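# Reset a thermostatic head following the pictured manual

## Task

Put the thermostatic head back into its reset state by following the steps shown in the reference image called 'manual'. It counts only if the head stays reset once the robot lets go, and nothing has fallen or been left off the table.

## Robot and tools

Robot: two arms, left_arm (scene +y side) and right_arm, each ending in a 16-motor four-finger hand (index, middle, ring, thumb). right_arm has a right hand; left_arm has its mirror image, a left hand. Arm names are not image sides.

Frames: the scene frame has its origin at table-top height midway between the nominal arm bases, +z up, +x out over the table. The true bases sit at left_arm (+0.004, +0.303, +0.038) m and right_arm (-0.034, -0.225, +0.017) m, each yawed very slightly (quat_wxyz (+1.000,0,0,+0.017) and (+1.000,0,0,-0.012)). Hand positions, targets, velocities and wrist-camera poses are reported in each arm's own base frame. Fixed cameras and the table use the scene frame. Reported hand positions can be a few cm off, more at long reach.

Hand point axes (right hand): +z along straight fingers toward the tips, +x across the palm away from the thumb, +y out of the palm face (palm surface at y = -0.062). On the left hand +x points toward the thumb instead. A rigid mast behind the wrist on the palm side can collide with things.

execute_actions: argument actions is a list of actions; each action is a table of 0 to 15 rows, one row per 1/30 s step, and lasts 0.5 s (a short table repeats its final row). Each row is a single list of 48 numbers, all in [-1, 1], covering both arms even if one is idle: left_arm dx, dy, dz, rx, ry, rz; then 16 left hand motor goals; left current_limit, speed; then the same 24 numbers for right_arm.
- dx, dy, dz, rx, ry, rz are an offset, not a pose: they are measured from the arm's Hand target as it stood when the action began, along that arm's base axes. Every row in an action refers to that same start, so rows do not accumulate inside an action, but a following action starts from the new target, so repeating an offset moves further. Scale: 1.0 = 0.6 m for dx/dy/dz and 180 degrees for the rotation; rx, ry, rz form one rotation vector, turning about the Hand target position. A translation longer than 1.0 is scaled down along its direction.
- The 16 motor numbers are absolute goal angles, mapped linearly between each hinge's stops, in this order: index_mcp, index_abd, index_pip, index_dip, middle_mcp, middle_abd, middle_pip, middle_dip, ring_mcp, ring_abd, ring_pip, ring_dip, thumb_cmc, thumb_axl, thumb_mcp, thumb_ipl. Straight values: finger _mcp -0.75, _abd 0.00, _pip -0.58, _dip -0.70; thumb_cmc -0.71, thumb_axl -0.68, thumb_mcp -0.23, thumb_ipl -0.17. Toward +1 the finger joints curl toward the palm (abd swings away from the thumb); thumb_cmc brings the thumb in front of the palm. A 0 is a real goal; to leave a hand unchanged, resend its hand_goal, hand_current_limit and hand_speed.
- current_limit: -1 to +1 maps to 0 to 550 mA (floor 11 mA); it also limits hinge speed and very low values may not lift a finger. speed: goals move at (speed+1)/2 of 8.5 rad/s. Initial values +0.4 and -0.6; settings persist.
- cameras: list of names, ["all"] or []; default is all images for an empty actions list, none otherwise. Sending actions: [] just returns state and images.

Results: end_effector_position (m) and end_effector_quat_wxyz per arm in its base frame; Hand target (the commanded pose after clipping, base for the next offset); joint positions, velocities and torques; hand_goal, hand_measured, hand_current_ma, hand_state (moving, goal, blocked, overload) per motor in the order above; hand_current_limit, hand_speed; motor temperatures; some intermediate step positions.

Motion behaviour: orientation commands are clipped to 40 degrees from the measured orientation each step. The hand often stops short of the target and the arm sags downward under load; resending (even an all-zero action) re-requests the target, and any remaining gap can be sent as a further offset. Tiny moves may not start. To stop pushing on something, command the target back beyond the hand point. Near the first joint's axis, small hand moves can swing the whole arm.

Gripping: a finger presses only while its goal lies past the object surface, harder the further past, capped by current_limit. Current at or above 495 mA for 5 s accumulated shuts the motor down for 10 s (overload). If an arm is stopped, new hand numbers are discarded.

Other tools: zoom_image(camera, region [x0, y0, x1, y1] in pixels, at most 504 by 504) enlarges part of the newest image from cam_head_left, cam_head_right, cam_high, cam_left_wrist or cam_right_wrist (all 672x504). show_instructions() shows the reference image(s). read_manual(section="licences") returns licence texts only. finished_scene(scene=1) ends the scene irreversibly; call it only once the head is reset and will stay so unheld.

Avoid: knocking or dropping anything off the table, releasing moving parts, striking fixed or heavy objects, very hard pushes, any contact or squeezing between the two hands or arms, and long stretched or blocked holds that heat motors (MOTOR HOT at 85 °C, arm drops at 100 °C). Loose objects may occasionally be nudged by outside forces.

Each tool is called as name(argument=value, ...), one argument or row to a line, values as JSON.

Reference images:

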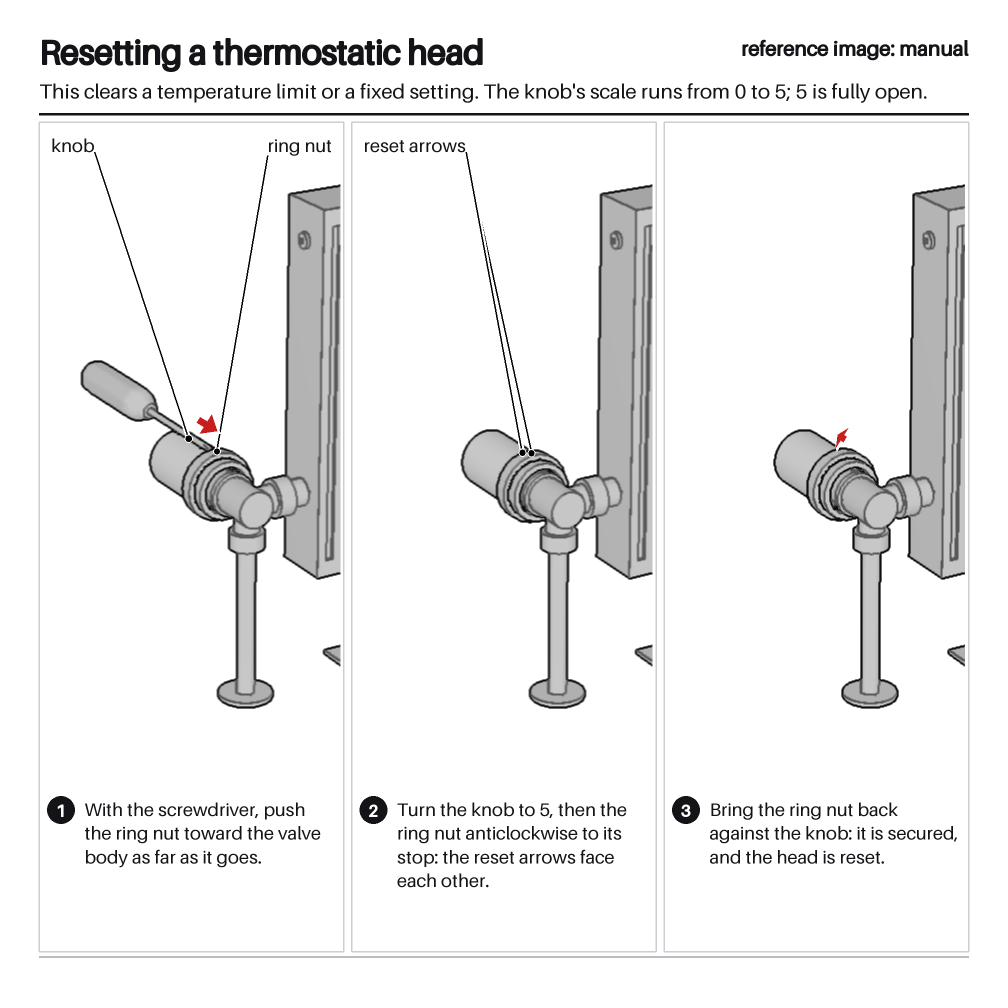

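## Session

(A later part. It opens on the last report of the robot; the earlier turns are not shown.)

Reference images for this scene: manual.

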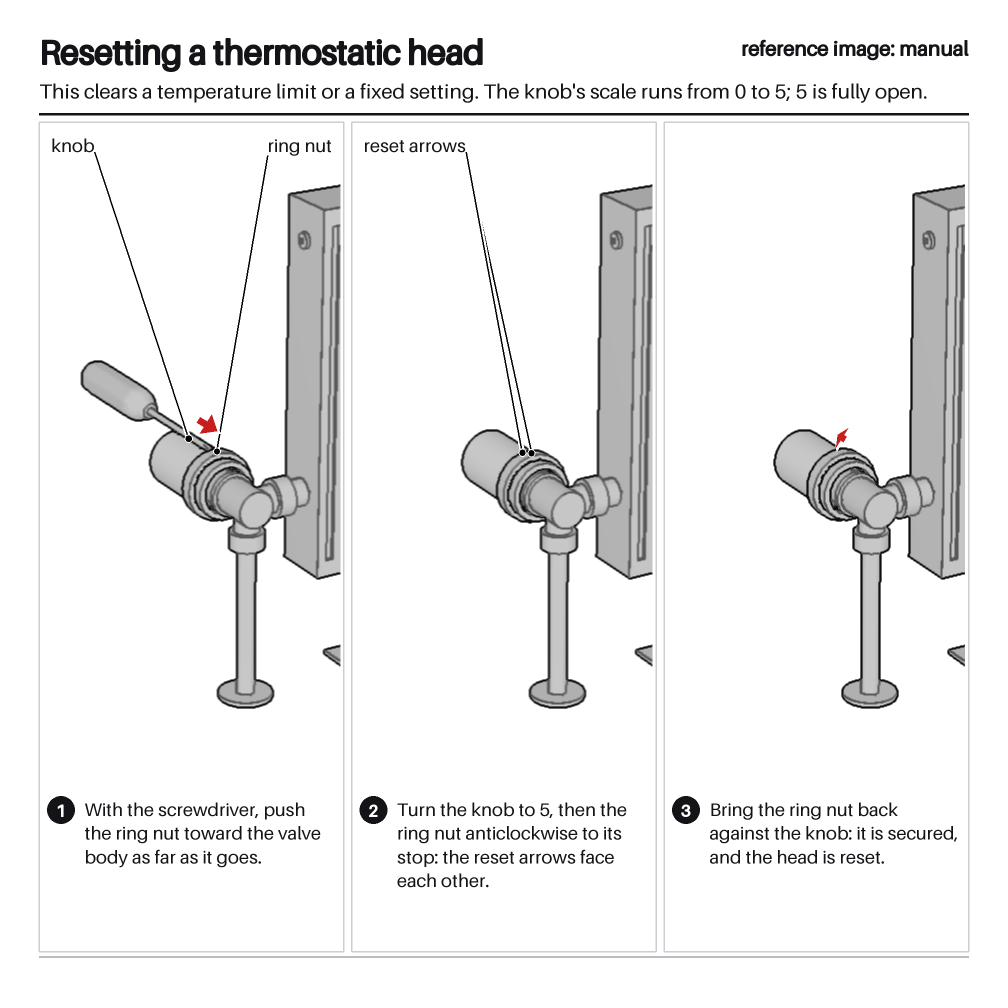

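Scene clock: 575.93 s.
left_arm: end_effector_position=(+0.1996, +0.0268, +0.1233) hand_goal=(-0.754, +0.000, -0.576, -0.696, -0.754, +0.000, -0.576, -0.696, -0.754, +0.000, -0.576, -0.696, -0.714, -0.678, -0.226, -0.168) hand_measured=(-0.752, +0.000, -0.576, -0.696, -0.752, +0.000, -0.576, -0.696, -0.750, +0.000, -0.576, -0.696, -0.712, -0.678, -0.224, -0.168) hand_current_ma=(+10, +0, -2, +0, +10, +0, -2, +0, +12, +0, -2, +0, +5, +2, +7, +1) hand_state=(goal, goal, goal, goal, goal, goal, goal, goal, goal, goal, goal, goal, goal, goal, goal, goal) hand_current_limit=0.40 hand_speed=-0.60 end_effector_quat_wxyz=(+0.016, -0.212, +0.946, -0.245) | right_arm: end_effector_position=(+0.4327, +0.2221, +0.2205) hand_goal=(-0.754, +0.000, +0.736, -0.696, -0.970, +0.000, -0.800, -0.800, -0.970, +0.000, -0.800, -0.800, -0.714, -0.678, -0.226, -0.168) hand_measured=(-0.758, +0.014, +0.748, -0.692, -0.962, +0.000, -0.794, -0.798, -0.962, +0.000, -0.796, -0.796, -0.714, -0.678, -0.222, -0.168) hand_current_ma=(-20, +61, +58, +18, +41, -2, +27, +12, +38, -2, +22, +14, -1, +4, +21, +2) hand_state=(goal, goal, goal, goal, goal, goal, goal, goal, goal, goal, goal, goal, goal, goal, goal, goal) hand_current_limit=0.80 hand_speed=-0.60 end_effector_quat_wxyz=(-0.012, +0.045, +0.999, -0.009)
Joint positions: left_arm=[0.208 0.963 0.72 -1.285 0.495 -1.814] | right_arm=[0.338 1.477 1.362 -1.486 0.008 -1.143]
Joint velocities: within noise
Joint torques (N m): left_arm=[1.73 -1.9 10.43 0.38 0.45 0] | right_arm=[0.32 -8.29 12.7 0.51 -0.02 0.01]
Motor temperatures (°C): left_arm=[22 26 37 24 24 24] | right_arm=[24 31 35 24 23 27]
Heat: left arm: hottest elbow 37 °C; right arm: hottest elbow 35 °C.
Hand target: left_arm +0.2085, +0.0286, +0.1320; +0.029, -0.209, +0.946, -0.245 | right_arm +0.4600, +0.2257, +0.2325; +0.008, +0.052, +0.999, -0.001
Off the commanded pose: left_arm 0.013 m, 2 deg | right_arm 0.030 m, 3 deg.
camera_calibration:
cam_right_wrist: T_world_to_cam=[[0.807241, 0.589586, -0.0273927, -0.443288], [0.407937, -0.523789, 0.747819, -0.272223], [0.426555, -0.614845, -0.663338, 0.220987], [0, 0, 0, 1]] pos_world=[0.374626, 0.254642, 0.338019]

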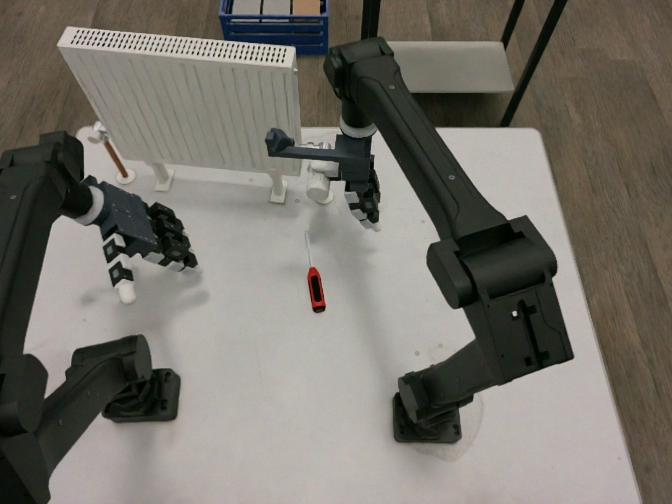

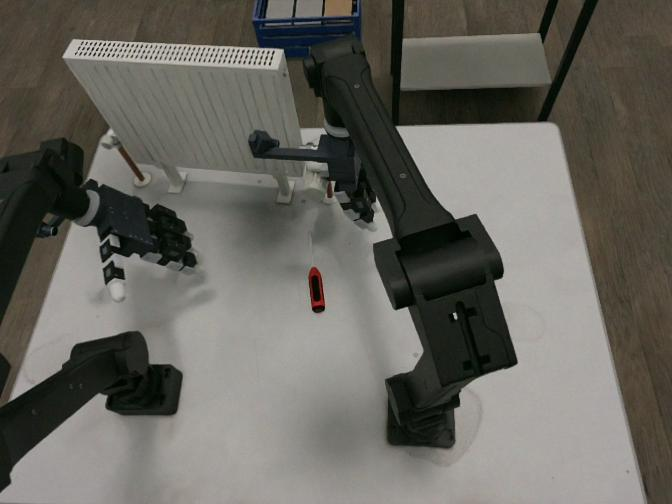

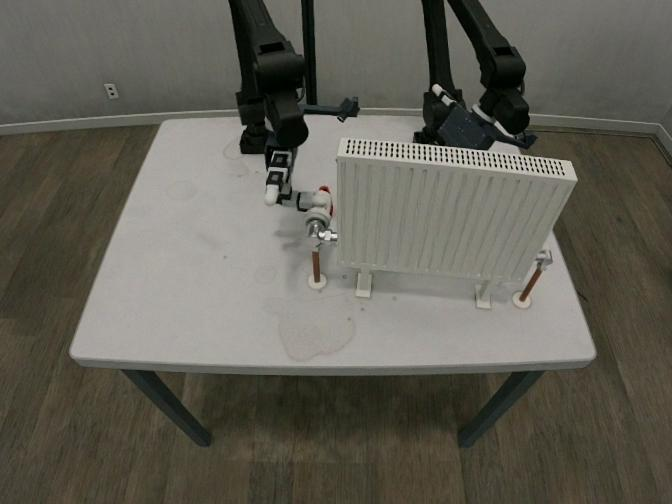

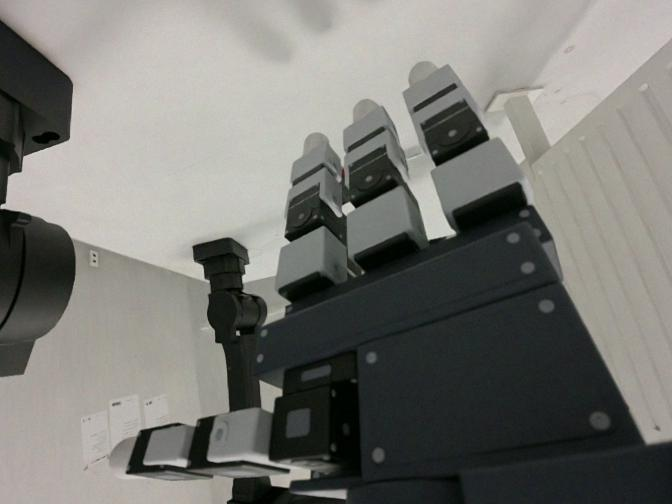

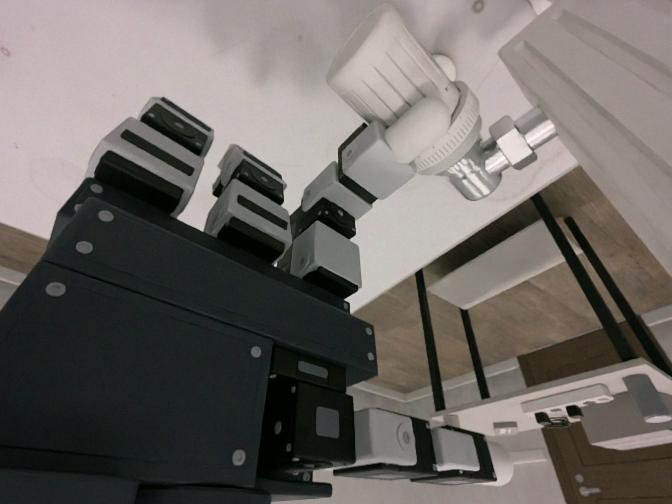

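execute_actions(
  actions=[
    [[0,0,0,0,0,0,-0.754,0,-0.576,-0.696,-0.754,0,-0.576,-0.696,-0.754,0,-0.576,-0.696,-0.714,-0.678,-0.226,-0.168,0.4,-0.6,-0.07,-0.04,0.01,0,0,0,-0.754,0,0.737,-0.696,-0.97,0,-0.8,-0.8,-0.97,0,-0.8,-0.8,-0.714,-0.678,-0.226,-0.168,0.4,-0.6]],
  ],
  cameras=["cam_right_wrist"],
)

zoom_image(
  camera="cam_right_wrist",
  region=[350, 0, 550, 200],
)

Scene clock: 594.50 s.
left_arm: end_effector_position=(+0.1996, +0.0268, +0.1233) hand_goal=(-0.754, +0.000, -0.576, -0.696, -0.754, +0.000, -0.576, -0.696, -0.754, +0.000, -0.576, -0.696, -0.714, -0.678, -0.226, -0.168) hand_measured=(-0.752, +0.000, -0.576, -0.696, -0.752, +0.000, -0.576, -0.696, -0.750, +0.000, -0.576, -0.696, -0.712, -0.678, -0.224, -0.168) hand_current_ma=(+10, +0, -2, +0, +10, +0, -2, +0, +12, +0, -2, +0, +5, +2, +7, +1) hand_state=(goal, goal, goal, goal, goal, goal, goal, goal, goal, goal, goal, goal, goal, goal, goal, goal) hand_current_limit=0.40 hand_speed=-0.60 end_effector_quat_wxyz=(+0.016, -0.212, +0.946, -0.245) | right_arm: end_effector_position=(+0.4186, +0.2060, +0.2374) hand_goal=(-0.754, +0.000, +0.736, -0.696, -0.970, +0.000, -0.800, -0.800, -0.970, +0.000, -0.800, -0.800, -0.714, -0.678, -0.226, -0.168) hand_measured=(-0.758, +0.004, +0.736, -0.694, -0.962, +0.000, -0.794, -0.798, -0.962, +0.000, -0.796, -0.796, -0.714, -0.678, -0.222, -0.168) hand_current_ma=(-17, +13, +1, +9, +41, -2, +27, +12, +38, -2, +22, +14, -1, +4, +21, +2) hand_state=(goal, goal, goal, goal, goal, goal, goal, goal, goal, goal, goal, goal, goal, goal, goal, goal) hand_current_limit=0.40 hand_speed=-0.60 end_effector_quat_wxyz=(+0.006, +0.051, +0.999, -0.002)
Joint positions: left_arm=[0.208 0.963 0.72 -1.285 0.495 -1.814] | right_arm=[0.314 1.398 1.318 -1.482 0.008 -1.155]
Joint torques (N m): left_arm=[1.44 -2.37 10.5 0.51 0.47 0.04] | right_arm=[0.38 -10.81 7.73 0.12 -0.04 -0.1]
Heat: left arm: hottest elbow 37 °C; right arm: hottest elbow 36 °C.
Hand target: left_arm +0.2085, +0.0286, +0.1320; +0.029, -0.209, +0.946, -0.245 | right_arm +0.4180, +0.2016, +0.2384; +0.008, +0.052, +0.999, -0.001
Off the commanded pose: left_arm 0.013 m, 2 deg | right_arm 0.005 m, 0 deg.
Step readings (end_effector_position of left_arm | right_arm):
0: (+0.1996, +0.0268, +0.1233) | (+0.4327, +0.2221, +0.2205)
1: (+0.1996, +0.0268, +0.1233) | (+0.4327, +0.2221, +0.2205)
2: (+0.1996, +0.0268, +0.1233) | (+0.4327, +0.2214, +0.2210)
4: (+0.1996, +0.0268, +0.1233) | (+0.4315, +0.2198, +0.2221)
8: (+0.1996, +0.0268, +0.1233) | (+0.4233, +0.2115, +0.2270)
15: (+0.1996, +0.0268, +0.1233) | (+0.4193, +0.2062, +0.2384)
camera_calibration:
cam_right_wrist: T_world_to_cam=[[0.814917, 0.57949, 0.0101143, -0.432022], [0.373355, -0.538225, 0.755592, -0.271938], [0.443302, -0.611969, -0.654964, 0.218733], [0, 0, 0, 1]] pos_world=[0.356627, 0.237846, 0.353106]
Images, in order (width x height): cam_right_wrist 672x504.

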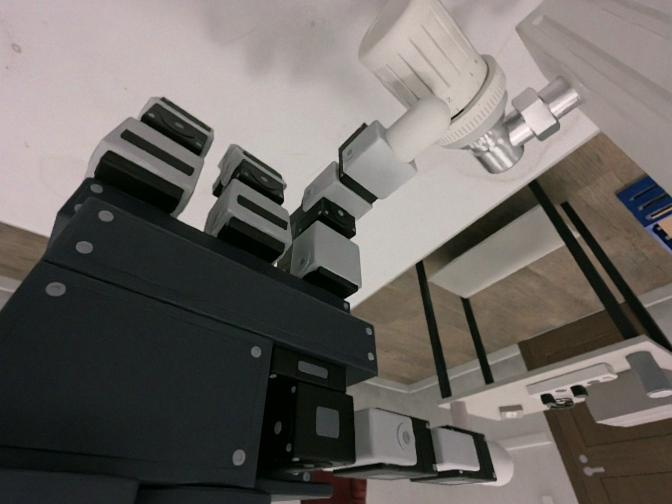

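Scaled by 2.520.

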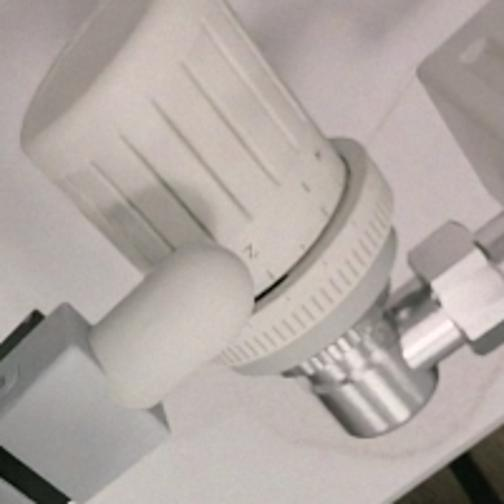

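execute_actions(
  actions=[
    [[0,0,0,0,0,0,-0.754,0,-0.576,-0.696,-0.754,0,-0.576,-0.696,-0.754,0,-0.576,-0.696,-0.714,-0.678,-0.226,-0.168,0.4,-0.6,0.01,0.04,0,0,0,0,-0.754,0,0.737,-0.696,-0.97,0,-0.8,-0.8,-0.97,0,-0.8,-0.8,-0.714,-0.678,-0.226,-0.168,0.9,-0.6]],
    [[0,0,0,0,0,0,-0.754,0,-0.576,-0.696,-0.754,0,-0.576,-0.696,-0.754,0,-0.576,-0.696,-0.714,-0.678,-0.226,-0.168,0.4,-0.6,0.03,0,-0.018,0,0,0,-0.754,0,0.737,-0.696,-0.97,0,-0.8,-0.8,-0.97,0,-0.8,-0.8,-0.714,-0.678,-0.226,-0.168,0.9,-0.6]],
    [[0,0,0,0,0,0,-0.754,0,-0.576,-0.696,-0.754,0,-0.576,-0.696,-0.754,0,-0.576,-0.696,-0.714,-0.678,-0.226,-0.168,0.4,-0.6,0.03,0,0,0,0,0,-0.754,0,0.737,-0.696,-0.97,0,-0.8,-0.8,-0.97,0,-0.8,-0.8,-0.714,-0.678,-0.226,-0.168,0.9,-0.6]],
    [[0,0,0,0,0,0,-0.754,0,-0.576,-0.696,-0.754,0,-0.576,-0.696,-0.754,0,-0.576,-0.696,-0.714,-0.678,-0.226,-0.168,0.4,-0.6,0.03,0,0,0,0,0,-0.754,0,0.737,-0.696,-0.97,0,-0.8,-0.8,-0.97,0,-0.8,-0.8,-0.714,-0.678,-0.226,-0.168,0.9,-0.6]],
  ],
  cameras=["cam_right_wrist"],
)

zoom_image(
  camera="cam_right_wrist",
  region=[350, 30, 530, 210],
)

Scene clock: 621.43 s.
left_arm: end_effector_position=(+0.1996, +0.0268, +0.1233) hand_goal=(-0.754, +0.000, -0.576, -0.696, -0.754, +0.000, -0.576, -0.696, -0.754, +0.000, -0.576, -0.696, -0.714, -0.678, -0.226, -0.168) hand_measured=(-0.752, +0.000, -0.576, -0.696, -0.752, +0.000, -0.576, -0.696, -0.750, +0.000, -0.576, -0.696, -0.712, -0.678, -0.224, -0.168) hand_current_ma=(+10, +0, -2, +0, +10, +0, -2, +0, +12, +0, -2, +0, +5, +2, +7, +1) hand_state=(goal, goal, goal, goal, goal, goal, goal, goal, goal, goal, goal, goal, goal, goal, goal, goal) hand_current_limit=0.40 hand_speed=-0.60 end_effector_quat_wxyz=(+0.016, -0.212, +0.946, -0.245) | right_arm: end_effector_position=(+0.4347, +0.2198, +0.2184) hand_goal=(-0.754, +0.000, +0.736, -0.696, -0.970, +0.000, -0.800, -0.800, -0.970, +0.000, -0.800, -0.800, -0.714, -0.678, -0.226, -0.168) hand_measured=(-0.756, +0.026, +0.764, -0.686, -0.962, +0.000, -0.794, -0.798, -0.962, +0.000, -0.796, -0.796, -0.714, -0.678, -0.222, -0.168) hand_current_ma=(-6, +107, +136, +52, +41, -2, +27, +12, +38, -2, +22, +14, -1, +4, +21, +2) hand_state=(goal, blocked, blocked, goal, goal, goal, goal, goal, goal, goal, goal, goal, goal, goal, goal, goal) hand_current_limit=0.90 hand_speed=-0.60 end_effector_quat_wxyz=(-0.026, +0.034, +0.999, -0.013)
Joint positions: left_arm=[0.208 0.963 0.72 -1.285 0.495 -1.814] | right_arm=[0.328 1.502 1.387 -1.513 0.007 -1.174]
Joint torques (N m): left_arm=[0.85 -2.32 10.3 0.47 0.51 0] | right_arm=[0.09 -7.24 13.41 1.72 0.01 0.23]
Heat: left arm: hottest elbow 37 °C; right arm: hottest elbow 35 °C.
Hand target: left_arm +0.2085, +0.0286, +0.1320; +0.029, -0.209, +0.946, -0.245 | right_arm +0.4779, +0.2257, +0.2276; +0.008, +0.052, +0.999, -0.001
Off the commanded pose: left_arm 0.013 m, 2 deg | right_arm 0.045 m, 5 deg.
Step readings (end_effector_position of left_arm | right_arm):
0: (+0.1996, +0.0268, +0.1233) | (+0.4186, +0.2061, +0.2374)
1: (+0.1996, +0.0268, +0.1233) | (+0.4186, +0.2061, +0.2374)
2: (+0.1996, +0.0268, +0.1233) | (+0.4186, +0.2060, +0.2374)
4: (+0.1996, +0.0268, +0.1233) | (+0.4186, +0.2068, +0.2374)
8: (+0.1996, +0.0268, +0.1233) | (+0.4162, +0.2138, +0.2366)
15: (+0.1996, +0.0268, +0.1233) | (+0.4148, +0.2195, +0.2334)
16: (+0.1996, +0.0268, +0.1233) | (+0.4149, +0.2195, +0.2331)
17: (+0.1996, +0.0268, +0.1233) | (+0.4151, +0.2196, +0.2322)
19: (+0.1996, +0.0268, +0.1233) | (+0.4167, +0.2202, +0.2294)
23: (+0.1996, +0.0268, +0.1233) | (+0.4212, +0.2215, +0.2184)
30: (+0.1996, +0.0268, +0.1233) | (+0.4213, +0.2213, +0.2172)
31: (+0.1996, +0.0268, +0.1233) | (+0.4213, +0.2213, +0.2172)
32: (+0.1996, +0.0268, +0.1233) | (+0.4219, +0.2215, +0.2173)
34: (+0.1996, +0.0268, +0.1233) | (+0.4242, +0.2216, +0.2176)
38: (+0.1996, +0.0268, +0.1233) | (+0.4298, +0.2212, +0.2182)
45: (+0.1996, +0.0268, +0.1233) | (+0.4320, +0.2211, +0.2178)
46: (+0.1996, +0.0268, +0.1233) | (+0.4322, +0.2212, +0.2181)
47: (+0.1996, +0.0268, +0.1233) | (+0.4327, +0.2211, +0.2181)
49: (+0.1996, +0.0268, +0.1233) | (+0.4340, +0.2201, +0.2181)
53: (+0.1996, +0.0268, +0.1233) | (+0.4348, +0.2198, +0.2181)
60: (+0.1996, +0.0268, +0.1233) | (+0.4349, +0.2197, +0.2184)
camera_calibration:
cam_right_wrist: T_world_to_cam=[[0.793469, 0.606272, -0.0533064, -0.4356], [0.439217, -0.509792, 0.73973, -0.287638], [0.421302, -0.610366, -0.670789, 0.220154], [0, 0, 0, 1]] pos_world=[0.379219, 0.251831, 0.337231]
Images, in order (width x height): cam_right_wrist 672x504.

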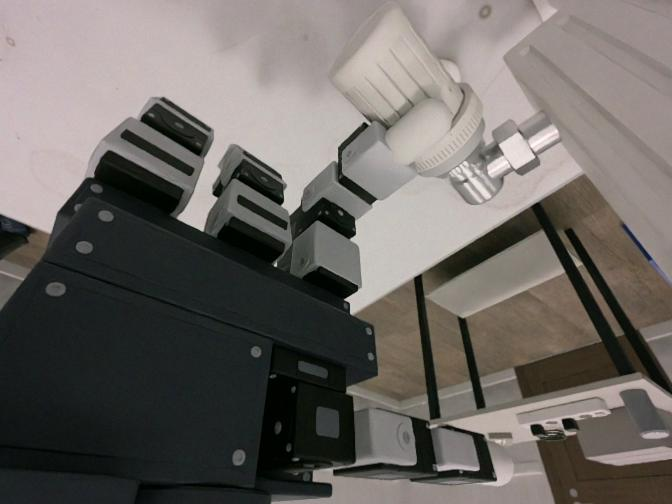

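Scaled by 2.800.

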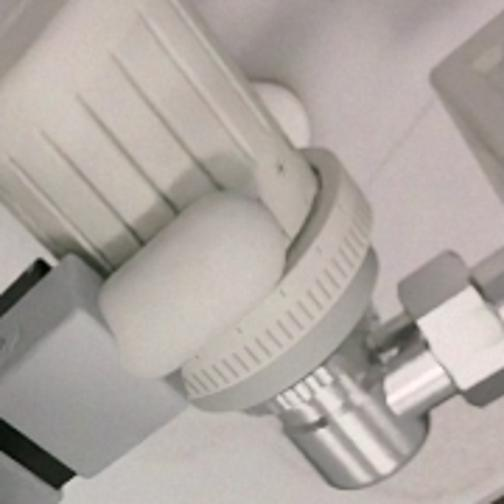

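execute_actions(
  actions=[
    [[0,0,0,0,0,0,-0.754,0,-0.576,-0.696,-0.754,0,-0.576,-0.696,-0.754,0,-0.576,-0.696,-0.714,-0.678,-0.226,-0.168,0.4,-0.6,0.03,0,0.01,0,0,0,-0.754,0,0.737,-0.696,-0.97,0,-0.8,-0.8,-0.97,0,-0.8,-0.8,-0.714,-0.678,-0.226,-0.168,0.9,-0.6]],
    [[0,0,0,0,0,0,-0.754,0,-0.576,-0.696,-0.754,0,-0.576,-0.696,-0.754,0,-0.576,-0.696,-0.714,-0.678,-0.226,-0.168,0.4,-0.6,0.03,0,0.01,0,0,0,-0.754,0,0.737,-0.696,-0.97,0,-0.8,-0.8,-0.97,0,-0.8,-0.8,-0.714,-0.678,-0.226,-0.168,0.9,-0.6]],
  ],
  cameras=["cam_right_wrist"],
)

zoom_image(
  camera="cam_right_wrist",
  region=[350, 30, 530, 210],
)

Scene clock: 638.23 s.
left_arm: end_effector_position=(+0.1996, +0.0268, +0.1233) hand_goal=(-0.754, +0.000, -0.576, -0.696, -0.754, +0.000, -0.576, -0.696, -0.754, +0.000, -0.576, -0.696, -0.714, -0.678, -0.226, -0.168) hand_measured=(-0.752, +0.000, -0.576, -0.696, -0.752, +0.000, -0.576, -0.696, -0.750, +0.000, -0.576, -0.696, -0.712, -0.678, -0.224, -0.168) hand_current_ma=(+10, +0, -2, +0, +10, +0, -2, +0, +12, +0, -2, +0, +5, +2, +7, +1) hand_state=(goal, goal, goal, goal, goal, goal, goal, goal, goal, goal, goal, goal, goal, goal, goal, goal) hand_current_limit=0.40 hand_speed=-0.60 end_effector_quat_wxyz=(+0.016, -0.212, +0.946, -0.245) | right_arm: end_effector_position=(+0.4438, +0.2201, +0.2232) hand_goal=(-0.754, +0.000, +0.736, -0.696, -0.970, +0.000, -0.800, -0.800, -0.970, +0.000, -0.800, -0.800, -0.714, -0.678, -0.226, -0.168) hand_measured=(-0.772, +0.058, +0.754, -0.694, -0.962, -0.002, -0.794, -0.798, -0.962, -0.002, -0.796, -0.796, -0.714, -0.678, -0.222, -0.168) hand_current_ma=(-87, +247, +81, +8, +41, -4, +27, +12, +37, -4, +22, +14, -1, +4, +21, +2) hand_state=(goal, blocked, goal, goal, goal, goal, goal, goal, goal, goal, goal, goal, goal, goal, goal, goal) hand_current_limit=0.90 hand_speed=-0.60 end_effector_quat_wxyz=(-0.059, +0.015, +0.998, -0.020)
Joint positions: left_arm=[0.208 0.963 0.72 -1.285 0.495 -1.814] | right_arm=[0.314 1.573 1.484 -1.605 -0.001 -1.227]
Joint torques (N m): left_arm=[1.49 -2.49 10.59 0.44 0.52 0] | right_arm=[-0.79 -8.23 15.45 3.07 0.25 0.48]
Heat: left arm: hottest elbow 37 °C; right arm: hottest elbow 39 °C.
Hand target: left_arm +0.2085, +0.0286, +0.1320; +0.029, -0.209, +0.946, -0.245 | right_arm +0.5139, +0.2257, +0.2396; +0.008, +0.052, +0.999, -0.001
Off the commanded pose: left_arm 0.013 m, 2 deg | right_arm 0.072 m, 9 deg.
Step readings (end_effector_position of left_arm | right_arm):
0: (+0.1996, +0.0268, +0.1233) | (+0.4348, +0.2196, +0.2184)
1: (+0.1996, +0.0268, +0.1233) | (+0.4350, +0.2197, +0.2185)
2: (+0.1996, +0.0268, +0.1233) | (+0.4355, +0.2197, +0.2190)
4: (+0.1996, +0.0268, +0.1233) | (+0.4363, +0.2198, +0.2193)
8: (+0.1996, +0.0268, +0.1233) | (+0.4374, +0.2196, +0.2198)
15: (+0.1996, +0.0268, +0.1233) | (+0.4374, +0.2196, +0.2203)
16: (+0.1996, +0.0268, +0.1233) | (+0.4375, +0.2197, +0.2206)
17: (+0.1996, +0.0268, +0.1233) | (+0.4379, +0.2198, +0.2209)
19: (+0.1996, +0.0268, +0.1233) | (+0.4390, +0.2199, +0.2215)
23: (+0.1996, +0.0268, +0.1233) | (+0.4436, +0.2198, +0.2225)
30: (+0.1996, +0.0268, +0.1233) | (+0.4439, +0.2200, +0.2231)
camera_calibration:
cam_right_wrist: T_world_to_cam=[[0.764106, 0.635434, -0.111205, -0.423192], [0.506967, -0.48491, 0.712633, -0.324564], [0.398907, -0.600905, -0.692667, 0.232623], [0, 0, 0, 1]] pos_world=[0.395112, 0.251311, 0.345364]
Images, in order (width x height): cam_right_wrist 672x504.

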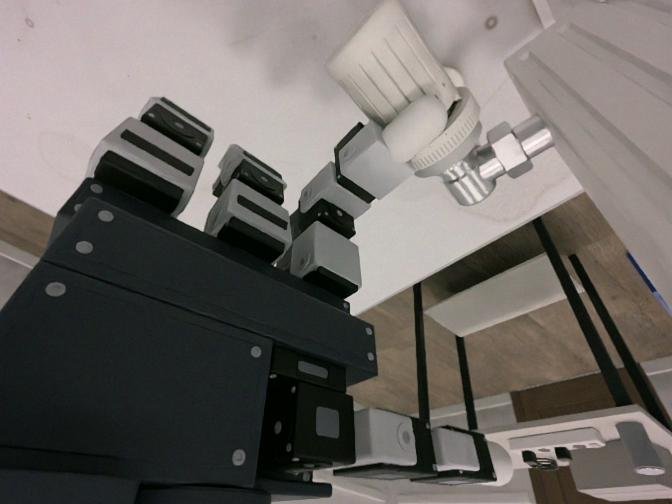

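Scaled by 2.800.

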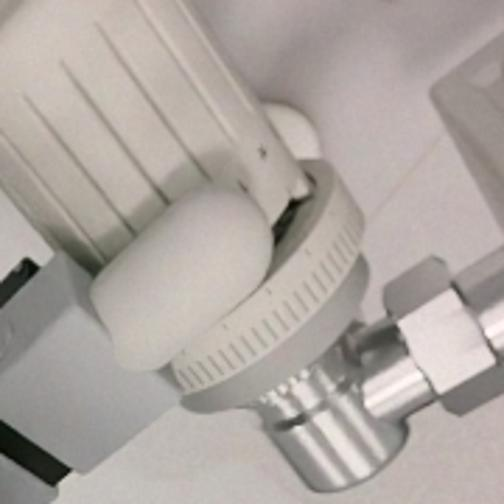

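execute_actions(
  actions=[
    [[0,0,0,0,0,0,-0.754,0,-0.576,-0.696,-0.754,0,-0.576,-0.696,-0.754,0,-0.576,-0.696,-0.714,-0.678,-0.226,-0.168,0.4,-0.6,0.03,0,0.01,0,0,0,-0.754,0,0.737,-0.696,-0.97,0,-0.8,-0.8,-0.97,0,-0.8,-0.8,-0.714,-0.678,-0.226,-0.168,0.9,-0.6]],
    [[0,0,0,0,0,0,-0.754,0,-0.576,-0.696,-0.754,0,-0.576,-0.696,-0.754,0,-0.576,-0.696,-0.714,-0.678,-0.226,-0.168,0.4,-0.6,-0.06,0,0.01,0,0,0,-0.754,0,0.737,-0.696,-0.97,0,-0.8,-0.8,-0.97,0,-0.8,-0.8,-0.714,-0.678,-0.226,-0.168,0.9,-0.6]],
    [[0,0,0,0,0,0,-0.754,0,-0.576,-0.696,-0.754,0,-0.576,-0.696,-0.754,0,-0.576,-0.696,-0.714,-0.678,-0.226,-0.168,0.4,-0.6,-0.12,-0.04,0.02,0,0,0,-0.754,0,0.737,-0.696,-0.97,0,-0.8,-0.8,-0.97,0,-0.8,-0.8,-0.714,-0.678,-0.226,-0.168,0.4,-0.6]],
  ],
  cameras=["cam_right_wrist"],
)

zoom_image(
  camera="cam_right_wrist",
  region=[350, 0, 550, 200],
)

Scene clock: 654.33 s.
left_arm: end_effector_position=(+0.1996, +0.0268, +0.1233) hand_goal=(-0.754, +0.000, -0.576, -0.696, -0.754, +0.000, -0.576, -0.696, -0.754, +0.000, -0.576, -0.696, -0.714, -0.678, -0.226, -0.168) hand_measured=(-0.752, +0.000, -0.576, -0.696, -0.752, +0.000, -0.576, -0.696, -0.750, +0.000, -0.576, -0.696, -0.712, -0.678, -0.224, -0.168) hand_current_ma=(+10, +0, -2, +0, +10, +0, -2, +0, +12, +0, -2, +0, +5, +2, +7, +1) hand_state=(goal, goal, goal, goal, goal, goal, goal, goal, goal, goal, goal, goal, goal, goal, goal, goal) hand_current_limit=0.40 hand_speed=-0.60 end_effector_quat_wxyz=(+0.016, -0.212, +0.946, -0.245) | right_arm: end_effector_position=(+0.4188, +0.2055, +0.2683) hand_goal=(-0.754, +0.000, +0.736, -0.696, -0.970, +0.000, -0.800, -0.800, -0.970, +0.000, -0.800, -0.800, -0.714, -0.678, -0.226, -0.168) hand_measured=(-0.758, +0.004, +0.730, -0.700, -0.962, -0.002, -0.794, -0.798, -0.962, -0.002, -0.796, -0.796, -0.714, -0.678, -0.222, -0.168) hand_current_ma=(-22, +12, -31, -14, +41, -4, +27, +12, +37, -4, +22, +14, -1, +4, +21, +2) hand_state=(goal, goal, goal, goal, goal, goal, goal, goal, goal, goal, goal, goal, goal, goal, goal, goal) hand_current_limit=0.40 hand_speed=-0.60 end_effector_quat_wxyz=(+0.008, +0.043, +0.999, +0.000)
Joint positions: left_arm=[0.208 0.963 0.72 -1.285 0.495 -1.814] | right_arm=[0.309 1.394 1.394 -1.556 0.006 -1.176]
Joint torques (N m): left_arm=[1.55 -1.9 10.59 0.17 0.53 0.04] | right_arm=[0.44 -9.35 7.87 0.42 0.06 0.05]
Motor temperatures (°C): left_arm=[22 26 37 24 24 24] | right_arm=[24 31 40 24 23 27]
Heat: left arm: hottest elbow 37 °C; right arm: hottest elbow 40 °C.
Hand target: left_arm +0.2085, +0.0286, +0.1320; +0.029, -0.209, +0.946, -0.245 | right_arm +0.4239, +0.2017, +0.2636; +0.008, +0.052, +0.999, -0.001
Off the commanded pose: left_arm 0.013 m, 2 deg | right_arm 0.008 m, 1 deg.
Step readings (end_effector_position of left_arm | right_arm):
0: (+0.1996, +0.0268, +0.1233) | (+0.4438, +0.2201, +0.2232)
1: (+0.1996, +0.0268, +0.1233) | (+0.4440, +0.2199, +0.2234)
2: (+0.1996, +0.0268, +0.1233) | (+0.4445, +0.2200, +0.2238)
4: (+0.1996, +0.0268, +0.1233) | (+0.4455, +0.2203, +0.2247)
8: (+0.1996, +0.0268, +0.1233) | (+0.4468, +0.2203, +0.2257)
15: (+0.1996, +0.0268, +0.1233) | (+0.4472, +0.2204, +0.2266)
16: (+0.1996, +0.0268, +0.1233) | (+0.4472, +0.2204, +0.2266)
17: (+0.1996, +0.0268, +0.1233) | (+0.4471, +0.2205, +0.2266)
19: (+0.1996, +0.0268, +0.1233) | (+0.4470, +0.2206, +0.2276)
23: (+0.1996, +0.0268, +0.1233) | (+0.4470, +0.2209, +0.2298)
30: (+0.1996, +0.0268, +0.1233) | (+0.4473, +0.2213, +0.2301)
31: (+0.1996, +0.0268, +0.1233) | (+0.4469, +0.2211, +0.2302)
32: (+0.1996, +0.0268, +0.1233) | (+0.4445, +0.2202, +0.2294)
34: (+0.1996, +0.0268, +0.1233) | (+0.4407, +0.2178, +0.2291)
38: (+0.1996, +0.0268, +0.1233) | (+0.4274, +0.2103, +0.2471)
45: (+0.1996, +0.0268, +0.1233) | (+0.4205, +0.2064, +0.2736)
camera_calibration:
cam_right_wrist: T_world_to_cam=[[0.805023, 0.593025, 0.0161231, -0.432403], [0.378743, -0.534677, 0.75543, -0.298567], [0.456609, -0.602032, -0.655032, 0.230963], [0, 0, 0, 1]] pos_world=[0.355715, 0.235836, 0.383806]
Images, in order (width x height): cam_right_wrist 672x504.

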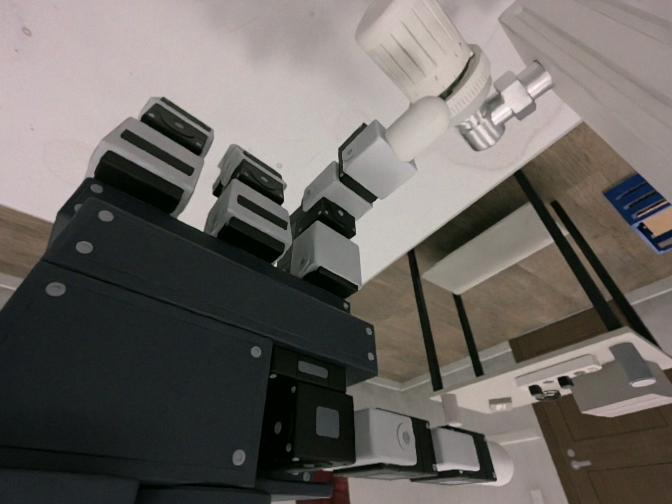

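Scaled by 2.520.

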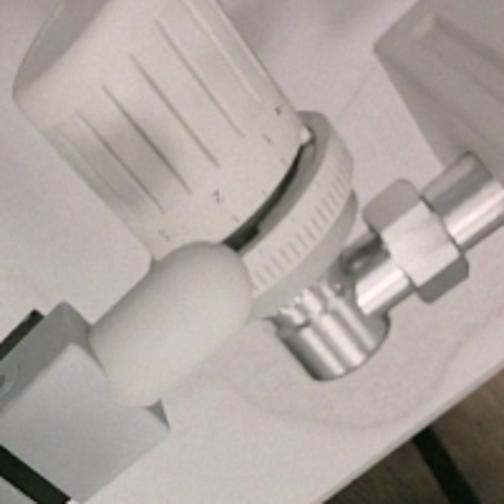

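execute_actions(
  actions=[
    [[0,0,0,0,0,0,-0.754,0,-0.576,-0.696,-0.754,0,-0.576,-0.696,-0.754,0,-0.576,-0.696,-0.714,-0.678,-0.226,-0.168,0.4,-0.6,0,-0.09,0,0,0,0,-0.97,0,-0.8,-0.8,-0.97,0,-0.8,-0.8,-0.97,0,-0.8,-0.8,-0.714,-0.678,-0.226,-0.168,0.4,-0.3]],
    [[0,0,0,0,0,0,-0.754,0,-0.576,-0.696,-0.754,0,-0.576,-0.696,-0.754,0,-0.576,-0.696,-0.714,-0.678,-0.226,-0.168,0.4,-0.6,0.015,0.02,-0.09,0,0,0,-0.97,0,-0.8,-0.8,-0.97,0,-0.8,-0.8,-0.97,0,-0.8,-0.8,-0.714,-0.678,-0.226,-0.168,0.4,-0.3]],
    [[0,0,0,0,0,0,-0.754,0,-0.576,-0.696,-0.754,0,-0.576,-0.696,-0.754,0,-0.576,-0.696,-0.714,-0.678,-0.226,-0.168,0.4,-0.6,0.01,0.075,-0.09,0,0,0,-0.97,0,-0.8,-0.8,-0.97,0,-0.8,-0.8,-0.97,0,-0.8,-0.8,-0.714,-0.678,-0.226,-0.168,0.4,-0.3]],
  ],
  cameras=["cam_right_wrist"],
)

zoom_image(
  camera="cam_right_wrist",
  region=[390, 40, 590, 240],
)

Scene clock: 678.03 s.
left_arm: end_effector_position=(+0.1996, +0.0268, +0.1233) hand_goal=(-0.754, +0.000, -0.576, -0.696, -0.754, +0.000, -0.576, -0.696, -0.754, +0.000, -0.576, -0.696, -0.714, -0.678, -0.226, -0.168) hand_measured=(-0.752, +0.000, -0.576, -0.696, -0.752, +0.000, -0.576, -0.696, -0.750, +0.000, -0.576, -0.696, -0.712, -0.678, -0.224, -0.168) hand_current_ma=(+10, +0, -2, +0, +10, +0, -2, +0, +12, +0, -2, +0, +5, +2, +7, +1) hand_state=(goal, goal, goal, goal, goal, goal, goal, goal, goal, goal, goal, goal, goal, goal, goal, goal) hand_current_limit=0.40 hand_speed=-0.60 end_effector_quat_wxyz=(+0.016, -0.212, +0.946, -0.245) | right_arm: end_effector_position=(+0.4340, +0.2039, +0.1568) hand_goal=(-0.970, +0.000, -0.800, -0.800, -0.970, +0.000, -0.800, -0.800, -0.970, +0.000, -0.800, -0.800, -0.714, -0.678, -0.226, -0.168) hand_measured=(-0.966, +0.002, -0.796, -0.798, -0.964, -0.002, -0.794, -0.798, -0.964, -0.002, -0.796, -0.796, -0.714, -0.678, -0.222, -0.168) hand_current_ma=(+16, +10, +20, +10, +28, -4, +23, +11, +27, -4, +19, +14, +0, +4, +21, +2) hand_state=(goal, goal, goal, goal, goal, goal, goal, goal, goal, goal, goal, goal, goal, goal, goal, goal) hand_current_limit=0.40 hand_speed=-0.30 end_effector_quat_wxyz=(+0.004, +0.047, +0.999, -0.002)
Joint positions: left_arm=[0.208 0.963 0.72 -1.285 0.495 -1.814] | right_arm=[0.296 1.476 1.185 -1.273 0.006 -1.18]
Joint torques (N m): left_arm=[0.67 -2.2 10.51 0.39 0.54 0.05] | right_arm=[1.08 -10.23 8.18 0.35 0.07 0.07]
Heat: left arm: hottest elbow 37 °C; right arm: hottest elbow 37 °C.
Hand target: left_arm +0.2085, +0.0286, +0.1320; +0.029, -0.209, +0.946, -0.245 | right_arm +0.4390, +0.2046, +0.1558; +0.008, +0.052, +0.999, -0.001
Off the commanded pose: left_arm 0.013 m, 2 deg | right_arm 0.005 m, 1 deg.
Step readings (end_effector_position of left_arm | right_arm):
0: (+0.1996, +0.0268, +0.1233) | (+0.4188, +0.2055, +0.2683)
1: (+0.1996, +0.0268, +0.1233) | (+0.4190, +0.2050, +0.2683)
2: (+0.1996, +0.0268, +0.1233) | (+0.4197, +0.2024, +0.2675)
4: (+0.1996, +0.0268, +0.1233) | (+0.4201, +0.1939, +0.2645)
8: (+0.1996, +0.0268, +0.1233) | (+0.4250, +0.1620, +0.2566)
15: (+0.1996, +0.0268, +0.1233) | (+0.4271, +0.1461, +0.2567)
16: (+0.1996, +0.0268, +0.1233) | (+0.4268, +0.1463, +0.2565)
17: (+0.1996, +0.0268, +0.1233) | (+0.4277, +0.1465, +0.2546)
19: (+0.1996, +0.0268, +0.1233) | (+0.4305, +0.1484, +0.2461)
23: (+0.1996, +0.0268, +0.1233) | (+0.4279, +0.1507, +0.2224)
30: (+0.1996, +0.0268, +0.1233) | (+0.4307, +0.1538, +0.2142)
31: (+0.1996, +0.0268, +0.1233) | (+0.4310, +0.1545, +0.2140)
32: (+0.1996, +0.0268, +0.1233) | (+0.4317, +0.1573, +0.2123)
34: (+0.1996, +0.0268, +0.1233) | (+0.4349, +0.1648, +0.2049)
38: (+0.1996, +0.0268, +0.1233) | (+0.4310, +0.1897, +0.1779)
45: (+0.1996, +0.0268, +0.1233) | (+0.4324, +0.2040, +0.1567)
camera_calibration:
cam_right_wrist: T_world_to_cam=[[0.810531, 0.585641, 0.00802631, -0.441515], [0.379804, -0.535984, 0.75397, -0.220991], [0.445858, -0.608067, -0.65686, 0.156265], [0, 0, 0, 1]] pos_world=[0.372122, 0.235141, 0.272809]
Images, in order (width x height): cam_right_wrist 672x504.

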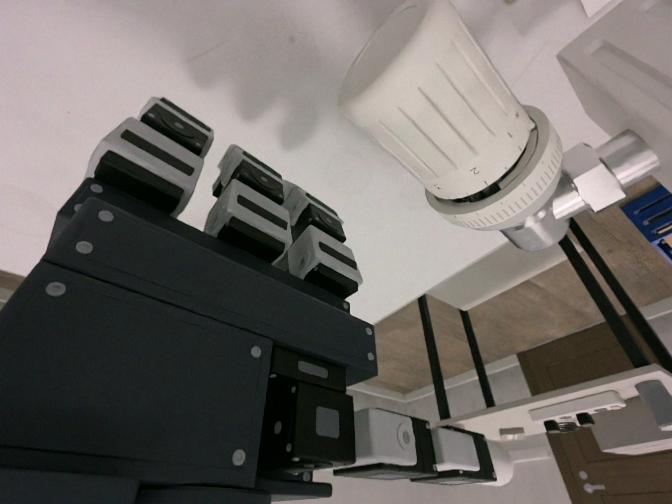

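Scaled by 2.520.

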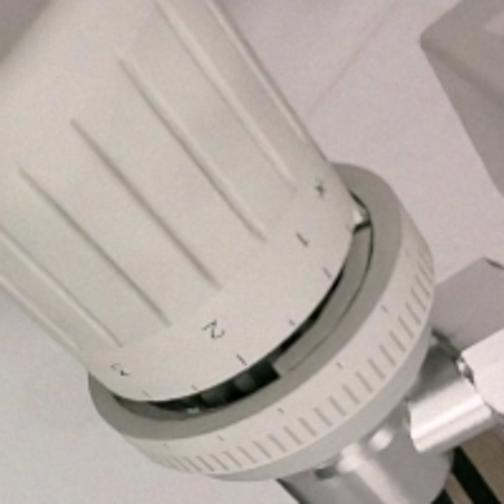

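execute_actions(
  actions=[
    [[0,0,0,0,0,0,-0.754,0,-0.576,-0.696,-0.754,0,-0.576,-0.696,-0.754,0,-0.576,-0.696,-0.714,-0.678,-0.226,-0.168,0.4,-0.6,-0.018,-0.083,0.03,0,0,0,-0.97,0,-0.8,-0.8,-0.97,0,-0.8,-0.8,-0.97,0,-0.8,-0.8,-0.714,-0.678,-0.226,-0.168,0.4,-0.3]],
    [[0,0,0,0,0,0,-0.754,0,-0.576,-0.696,-0.754,0,-0.576,-0.696,-0.754,0,-0.576,-0.696,-0.714,-0.678,-0.226,-0.168,0.4,-0.6,0,0,0.14,0,0,0,-0.754,0,0.737,-0.696,-0.754,0,0.737,-0.696,-0.97,0,-0.8,-0.8,-0.714,-0.678,-0.226,-0.168,0.8,-0.3]],
    [[0,0,0,0,0,0,-0.754,0,-0.576,-0.696,-0.754,0,-0.576,-0.696,-0.754,0,-0.576,-0.696,-0.714,-0.678,-0.226,-0.168,0.4,-0.6,0,0.085,0,0,0,0,-0.754,0,0.737,-0.696,-0.754,0,0.737,-0.696,-0.97,0,-0.8,-0.8,-0.714,-0.678,-0.226,-0.168,0.9,-0.3]],
  ],
  cameras=["cam_right_wrist"],
)

Scene clock: 727.77 s.
left_arm: end_effector_position=(+0.1996, +0.0268, +0.1233) hand_goal=(-0.754, +0.000, -0.576, -0.696, -0.754, +0.000, -0.576, -0.696, -0.754, +0.000, -0.576, -0.696, -0.714, -0.678, -0.226, -0.168) hand_measured=(-0.752, +0.000, -0.576, -0.696, -0.752, +0.000, -0.576, -0.696, -0.750, +0.000, -0.576, -0.696, -0.712, -0.678, -0.224, -0.168) hand_current_ma=(+10, +0, -2, +0, +10, +0, -2, +0, +12, +0, -2, +0, +5, +2, +7, +1) hand_state=(goal, goal, goal, goal, goal, goal, goal, goal, goal, goal, goal, goal, goal, goal, goal, goal) hand_current_limit=0.40 hand_speed=-0.60 end_effector_quat_wxyz=(+0.016, -0.212, +0.946, -0.245) | right_arm: end_effector_position=(+0.4121, +0.2023, +0.2409) hand_goal=(-0.754, +0.000, +0.736, -0.696, -0.754, +0.000, +0.736, -0.696, -0.970, +0.000, -0.800, -0.800, -0.714, -0.678, -0.226, -0.168) hand_measured=(-0.756, +0.002, +0.728, -0.698, -0.756, -0.002, +0.728, -0.698, -0.964, -0.002, -0.796, -0.796, -0.714, -0.678, -0.222, -0.168) hand_current_ma=(-5, +7, -33, -11, -5, -4, -40, -11, +25, -4, +19, +14, -1, +4, +21, +2) hand_state=(goal, goal, goal, goal, goal, goal, goal, goal, goal, goal, goal, goal, goal, goal, goal, goal) hand_current_limit=0.90 hand_speed=-0.30 end_effector_quat_wxyz=(-0.006, +0.047, +0.999, -0.005)
Joint positions: left_arm=[0.208 0.963 0.72 -1.285 0.495 -1.814] | right_arm=[0.308 1.395 1.328 -1.519 0.006 -1.17]
Joint torques (N m): left_arm=[1.03 -3.08 10.44 0.42 0.52 0.03] | right_arm=[0.97 -8.53 12.42 -0.4 0 0.05]
Heat: left arm: hottest elbow 38 °C; right arm: hottest elbow 36 °C.
Hand target: left_arm +0.2085, +0.0286, +0.1320; +0.029, -0.209, +0.946, -0.245 | right_arm +0.4281, +0.2059, +0.2577; +0.008, +0.052, +0.999, -0.001
Off the commanded pose: left_arm 0.013 m, 2 deg | right_arm 0.024 m, 2 deg.
Step readings (end_effector_position of left_arm | right_arm):
0: (+0.1996, +0.0268, +0.1233) | (+0.4340, +0.2039, +0.1568)
1: (+0.1996, +0.0268, +0.1233) | (+0.4340, +0.2039, +0.1568)
2: (+0.1996, +0.0268, +0.1233) | (+0.4345, +0.2023, +0.1568)
4: (+0.1996, +0.0268, +0.1233) | (+0.4342, +0.1965, +0.1573)
8: (+0.1996, +0.0268, +0.1233) | (+0.4337, +0.1711, +0.1621)
15: (+0.1996, +0.0268, +0.1233) | (+0.4339, +0.1553, +0.1706)
16: (+0.1996, +0.0268, +0.1233) | (+0.4331, +0.1553, +0.1705)
17: (+0.1996, +0.0268, +0.1233) | (+0.4297, +0.1547, +0.1707)
19: (+0.1996, +0.0268, +0.1233) | (+0.4195, +0.1534, +0.1755)
23: (+0.1996, +0.0268, +0.1233) | (+0.4115, +0.1523, +0.2021)
30: (+0.1996, +0.0268, +0.1233) | (+0.4188, +0.1537, +0.2403)
31: (+0.1996, +0.0268, +0.1233) | (+0.4186, +0.1537, +0.2406)
32: (+0.1996, +0.0268, +0.1233) | (+0.4178, +0.1554, +0.2405)
34: (+0.1996, +0.0268, +0.1233) | (+0.4163, +0.1616, +0.2400)
38: (+0.1996, +0.0268, +0.1233) | (+0.4107, +0.1884, +0.2413)
45: (+0.1996, +0.0268, +0.1233) | (+0.4109, +0.2028, +0.2407)
camera_calibration:
cam_right_wrist: T_world_to_cam=[[0.809575, 0.586876, -0.0128382, -0.418294], [0.396566, -0.530663, 0.749087, -0.2837], [0.432808, -0.611534, -0.662347, 0.227631], [0, 0, 0, 1]] pos_world=[0.352626, 0.234142, 0.357917]
Images, in order (width x height): cam_right_wrist 672x504.

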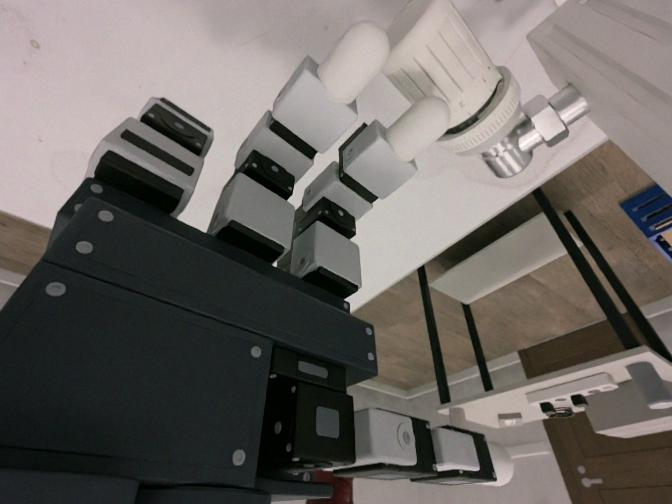

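execute_actions(
  actions=[
    [[0,0,0,0,0,0,-0.754,0,-0.576,-0.696,-0.754,0,-0.576,-0.696,-0.754,0,-0.576,-0.696,-0.714,-0.678,-0.226,-0.168,0.4,-0.6,0.01,0,-0.04,0,0,0,-0.754,0,0.737,-0.696,-0.754,0,0.737,-0.696,-0.97,0,-0.8,-0.8,-0.714,-0.678,-0.226,-0.168,0.9,-0.3]],
  ],
  cameras=["cam_right_wrist"],
)

Scene clock: 736.03 s.
left_arm: end_effector_position=(+0.1996, +0.0268, +0.1233) hand_goal=(-0.754, +0.000, -0.576, -0.696, -0.754, +0.000, -0.576, -0.696, -0.754, +0.000, -0.576, -0.696, -0.714, -0.678, -0.226, -0.168) hand_measured=(-0.752, +0.000, -0.576, -0.696, -0.752, +0.000, -0.576, -0.696, -0.750, +0.000, -0.576, -0.696, -0.712, -0.678, -0.224, -0.168) hand_current_ma=(+10, +0, -2, +0, +10, +0, -2, +0, +12, +0, -2, +0, +5, +2, +7, +1) hand_state=(goal, goal, goal, goal, goal, goal, goal, goal, goal, goal, goal, goal, goal, goal, goal, goal) hand_current_limit=0.40 hand_speed=-0.60 end_effector_quat_wxyz=(+0.016, -0.212, +0.946, -0.245) | right_arm: end_effector_position=(+0.4243, +0.2061, +0.2325) hand_goal=(-0.754, +0.000, +0.736, -0.696, -0.754, +0.000, +0.736, -0.696, -0.970, +0.000, -0.800, -0.800, -0.714, -0.678, -0.226, -0.168) hand_measured=(-0.756, +0.002, +0.728, -0.698, -0.756, -0.002, +0.728, -0.698, -0.964, -0.002, -0.796, -0.796, -0.714, -0.678, -0.222, -0.168) hand_current_ma=(-5, +7, -33, -11, -5, -4, -40, -11, +25, -4, +19, +14, -1, +4, +21, +2) hand_state=(goal, goal, goal, goal, goal, goal, goal, goal, goal, goal, goal, goal, goal, goal, goal, goal) hand_current_limit=0.90 hand_speed=-0.30 end_effector_quat_wxyz=(+0.002, +0.047, +0.999, -0.002)
Joint positions: left_arm=[0.208 0.963 0.72 -1.285 0.495 -1.814] | right_arm=[0.308 1.419 1.328 -1.478 0.006 -1.169]
Joint torques (N m): left_arm=[1.32 -2.67 10.62 0.51 0.51 0.01] | right_arm=[0.67 -9.17 9.37 0.38 0.01 0.01]
Motor temperatures (°C): left_arm=[22 26 38 24 24 24] | right_arm=[24 32 35 24 23 27]
Heat: left arm: hottest elbow 38 °C; right arm: hottest elbow 35 °C.
Hand target: left_arm +0.2085, +0.0286, +0.1320; +0.029, -0.209, +0.946, -0.245 | right_arm +0.4342, +0.2059, +0.2336; +0.008, +0.052, +0.999, -0.001
Off the commanded pose: left_arm 0.013 m, 2 deg | right_arm 0.010 m, 1 deg.
Step readings (end_effector_position of left_arm | right_arm):
0: (+0.1996, +0.0268, +0.1233) | (+0.4122, +0.2023, +0.2409)
1: (+0.1996, +0.0268, +0.1233) | (+0.4122, +0.2023, +0.2409)
2: (+0.1996, +0.0268, +0.1233) | (+0.4123, +0.2023, +0.2406)
4: (+0.1996, +0.0268, +0.1233) | (+0.4148, +0.2031, +0.2397)
8: (+0.1996, +0.0268, +0.1233) | (+0.4213, +0.2052, +0.2359)
15: (+0.1996, +0.0268, +0.1233) | (+0.4242, +0.2061, +0.2324)
camera_calibration:
cam_right_wrist: T_world_to_cam=[[0.810097, 0.586288, 0.00309988, -0.434293], [0.384147, -0.534771, 0.75263, -0.274889], [0.442915, -0.608512, -0.658437, 0.213346], [0, 0, 0, 1]] pos_world=[0.362923, 0.237441, 0.348711]
Images, in order (width x height): cam_right_wrist 672x504.

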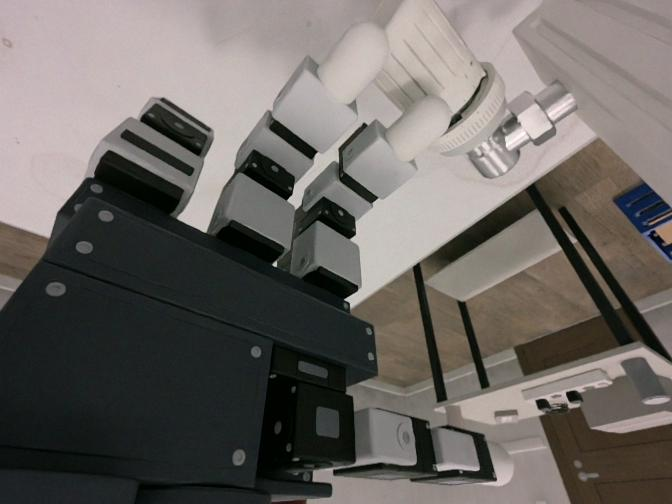

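execute_actions(
  actions=[
    [[0,0,0,0,0,0,-0.754,0,-0.576,-0.696,-0.754,0,-0.576,-0.696,-0.754,0,-0.576,-0.696,-0.714,-0.678,-0.226,-0.168,0.4,-0.6,0,0,-0.035,0,0,0,-0.754,0,0.737,-0.696,-0.754,0,0.737,-0.696,-0.97,0,-0.8,-0.8,-0.714,-0.678,-0.226,-0.168,1,-0.3]],
    [[0,0,0,0,0,0,-0.754,0,-0.576,-0.696,-0.754,0,-0.576,-0.696,-0.754,0,-0.576,-0.696,-0.714,-0.678,-0.226,-0.168,0.4,-0.6,0,0,-0.03,0,0,0,-0.754,0,0.737,-0.696,-0.754,0,0.737,-0.696,-0.97,0,-0.8,-0.8,-0.714,-0.678,-0.226,-0.168,1,-0.3]],
  ],
  cameras=["cam_right_wrist"],
)

Scene clock: 747.93 s.
left_arm: end_effector_position=(+0.1996, +0.0268, +0.1233) hand_goal=(-0.754, +0.000, -0.576, -0.696, -0.754, +0.000, -0.576, -0.696, -0.754, +0.000, -0.576, -0.696, -0.714, -0.678, -0.226, -0.168) hand_measured=(-0.752, +0.000, -0.576, -0.696, -0.752, +0.000, -0.576, -0.696, -0.750, +0.000, -0.576, -0.696, -0.712, -0.678, -0.224, -0.168) hand_current_ma=(+10, +0, -2, +0, +10, +0, -2, +0, +12, +0, -2, +0, +5, +2, +7, +1) hand_state=(goal, goal, goal, goal, goal, goal, goal, goal, goal, goal, goal, goal, goal, goal, goal, goal) hand_current_limit=0.40 hand_speed=-0.60 end_effector_quat_wxyz=(+0.016, -0.212, +0.946, -0.245) | right_arm: end_effector_position=(+0.4293, +0.2071, +0.2118) hand_goal=(-0.754, +0.000, +0.736, -0.696, -0.754, +0.000, +0.736, -0.696, -0.970, +0.000, -0.800, -0.800, -0.714, -0.678, -0.226, -0.168) hand_measured=(-0.734, +0.002, +0.770, -0.680, -0.734, +0.002, +0.774, -0.682, -0.964, -0.002, -0.796, -0.796, -0.714, -0.678, -0.222, -0.168) hand_current_ma=(+103, +10, +162, +75, +97, +5, +185, +67, +25, -4, +19, +14, -1, +4, +21, +2) hand_state=(blocked, goal, blocked, goal, goal, goal, blocked, goal, goal, goal, goal, goal, goal, goal, goal, goal) hand_current_limit=1.00 hand_speed=-0.30 end_effector_quat_wxyz=(+0.013, +0.047, +0.999, +0.002)
Joint positions: left_arm=[0.208 0.963 0.72 -1.285 0.495 -1.814] | right_arm=[0.306 1.424 1.275 -1.396 0.006 -1.171]
Joint torques (N m): left_arm=[0.91 -2.26 10.58 0.27 0.53 -0.02] | right_arm=[0.79 -8.35 6.65 1.24 0.04 0.04]
Heat: left arm: hottest elbow 38 °C; right arm: hottest elbow 34 °C.
Hand target: left_arm +0.2085, +0.0286, +0.1320; +0.029, -0.209, +0.946, -0.245 | right_arm +0.4341, +0.2058, +0.1946; +0.008, +0.052, +0.999, -0.001
Off the commanded pose: left_arm 0.013 m, 2 deg | right_arm 0.018 m, 1 deg.
Step readings (end_effector_position of left_arm | right_arm):
0: (+0.1996, +0.0268, +0.1233) | (+0.4243, +0.2061, +0.2325)
1: (+0.1996, +0.0268, +0.1233) | (+0.4243, +0.2062, +0.2325)
2: (+0.1996, +0.0268, +0.1233) | (+0.4253, +0.2064, +0.2327)
4: (+0.1996, +0.0268, +0.1233) | (+0.4286, +0.2074, +0.2320)
8: (+0.1996, +0.0268, +0.1233) | (+0.4299, +0.2079, +0.2262)
15: (+0.1996, +0.0268, +0.1233) | (+0.4295, +0.2077, +0.2214)
16: (+0.1996, +0.0268, +0.1233) | (+0.4295, +0.2077, +0.2211)
17: (+0.1996, +0.0268, +0.1233) | (+0.4301, +0.2079, +0.2204)
19: (+0.1996, +0.0268, +0.1233) | (+0.4297, +0.2078, +0.2171)
23: (+0.1996, +0.0268, +0.1233) | (+0.4293, +0.2070, +0.2126)
30: (+0.1996, +0.0268, +0.1233) | (+0.4294, +0.2071, +0.2120)
camera_calibration:
cam_right_wrist: T_world_to_cam=[[0.809759, 0.586192, 0.0258706, -0.443518], [0.366863, -0.540206, 0.757356, -0.253207], [0.457931, -0.603785, -0.652489, 0.189367], [0, 0, 0, 1]] pos_world=[0.365318, 0.23754, 0.326802]
Images, in order (width x height): cam_right_wrist 672x504.

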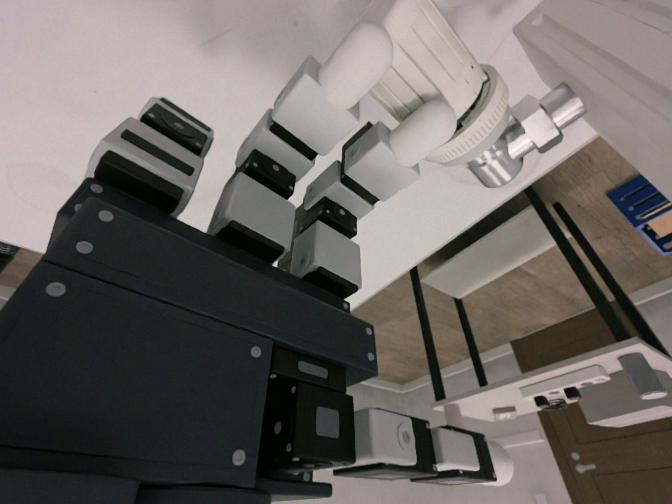

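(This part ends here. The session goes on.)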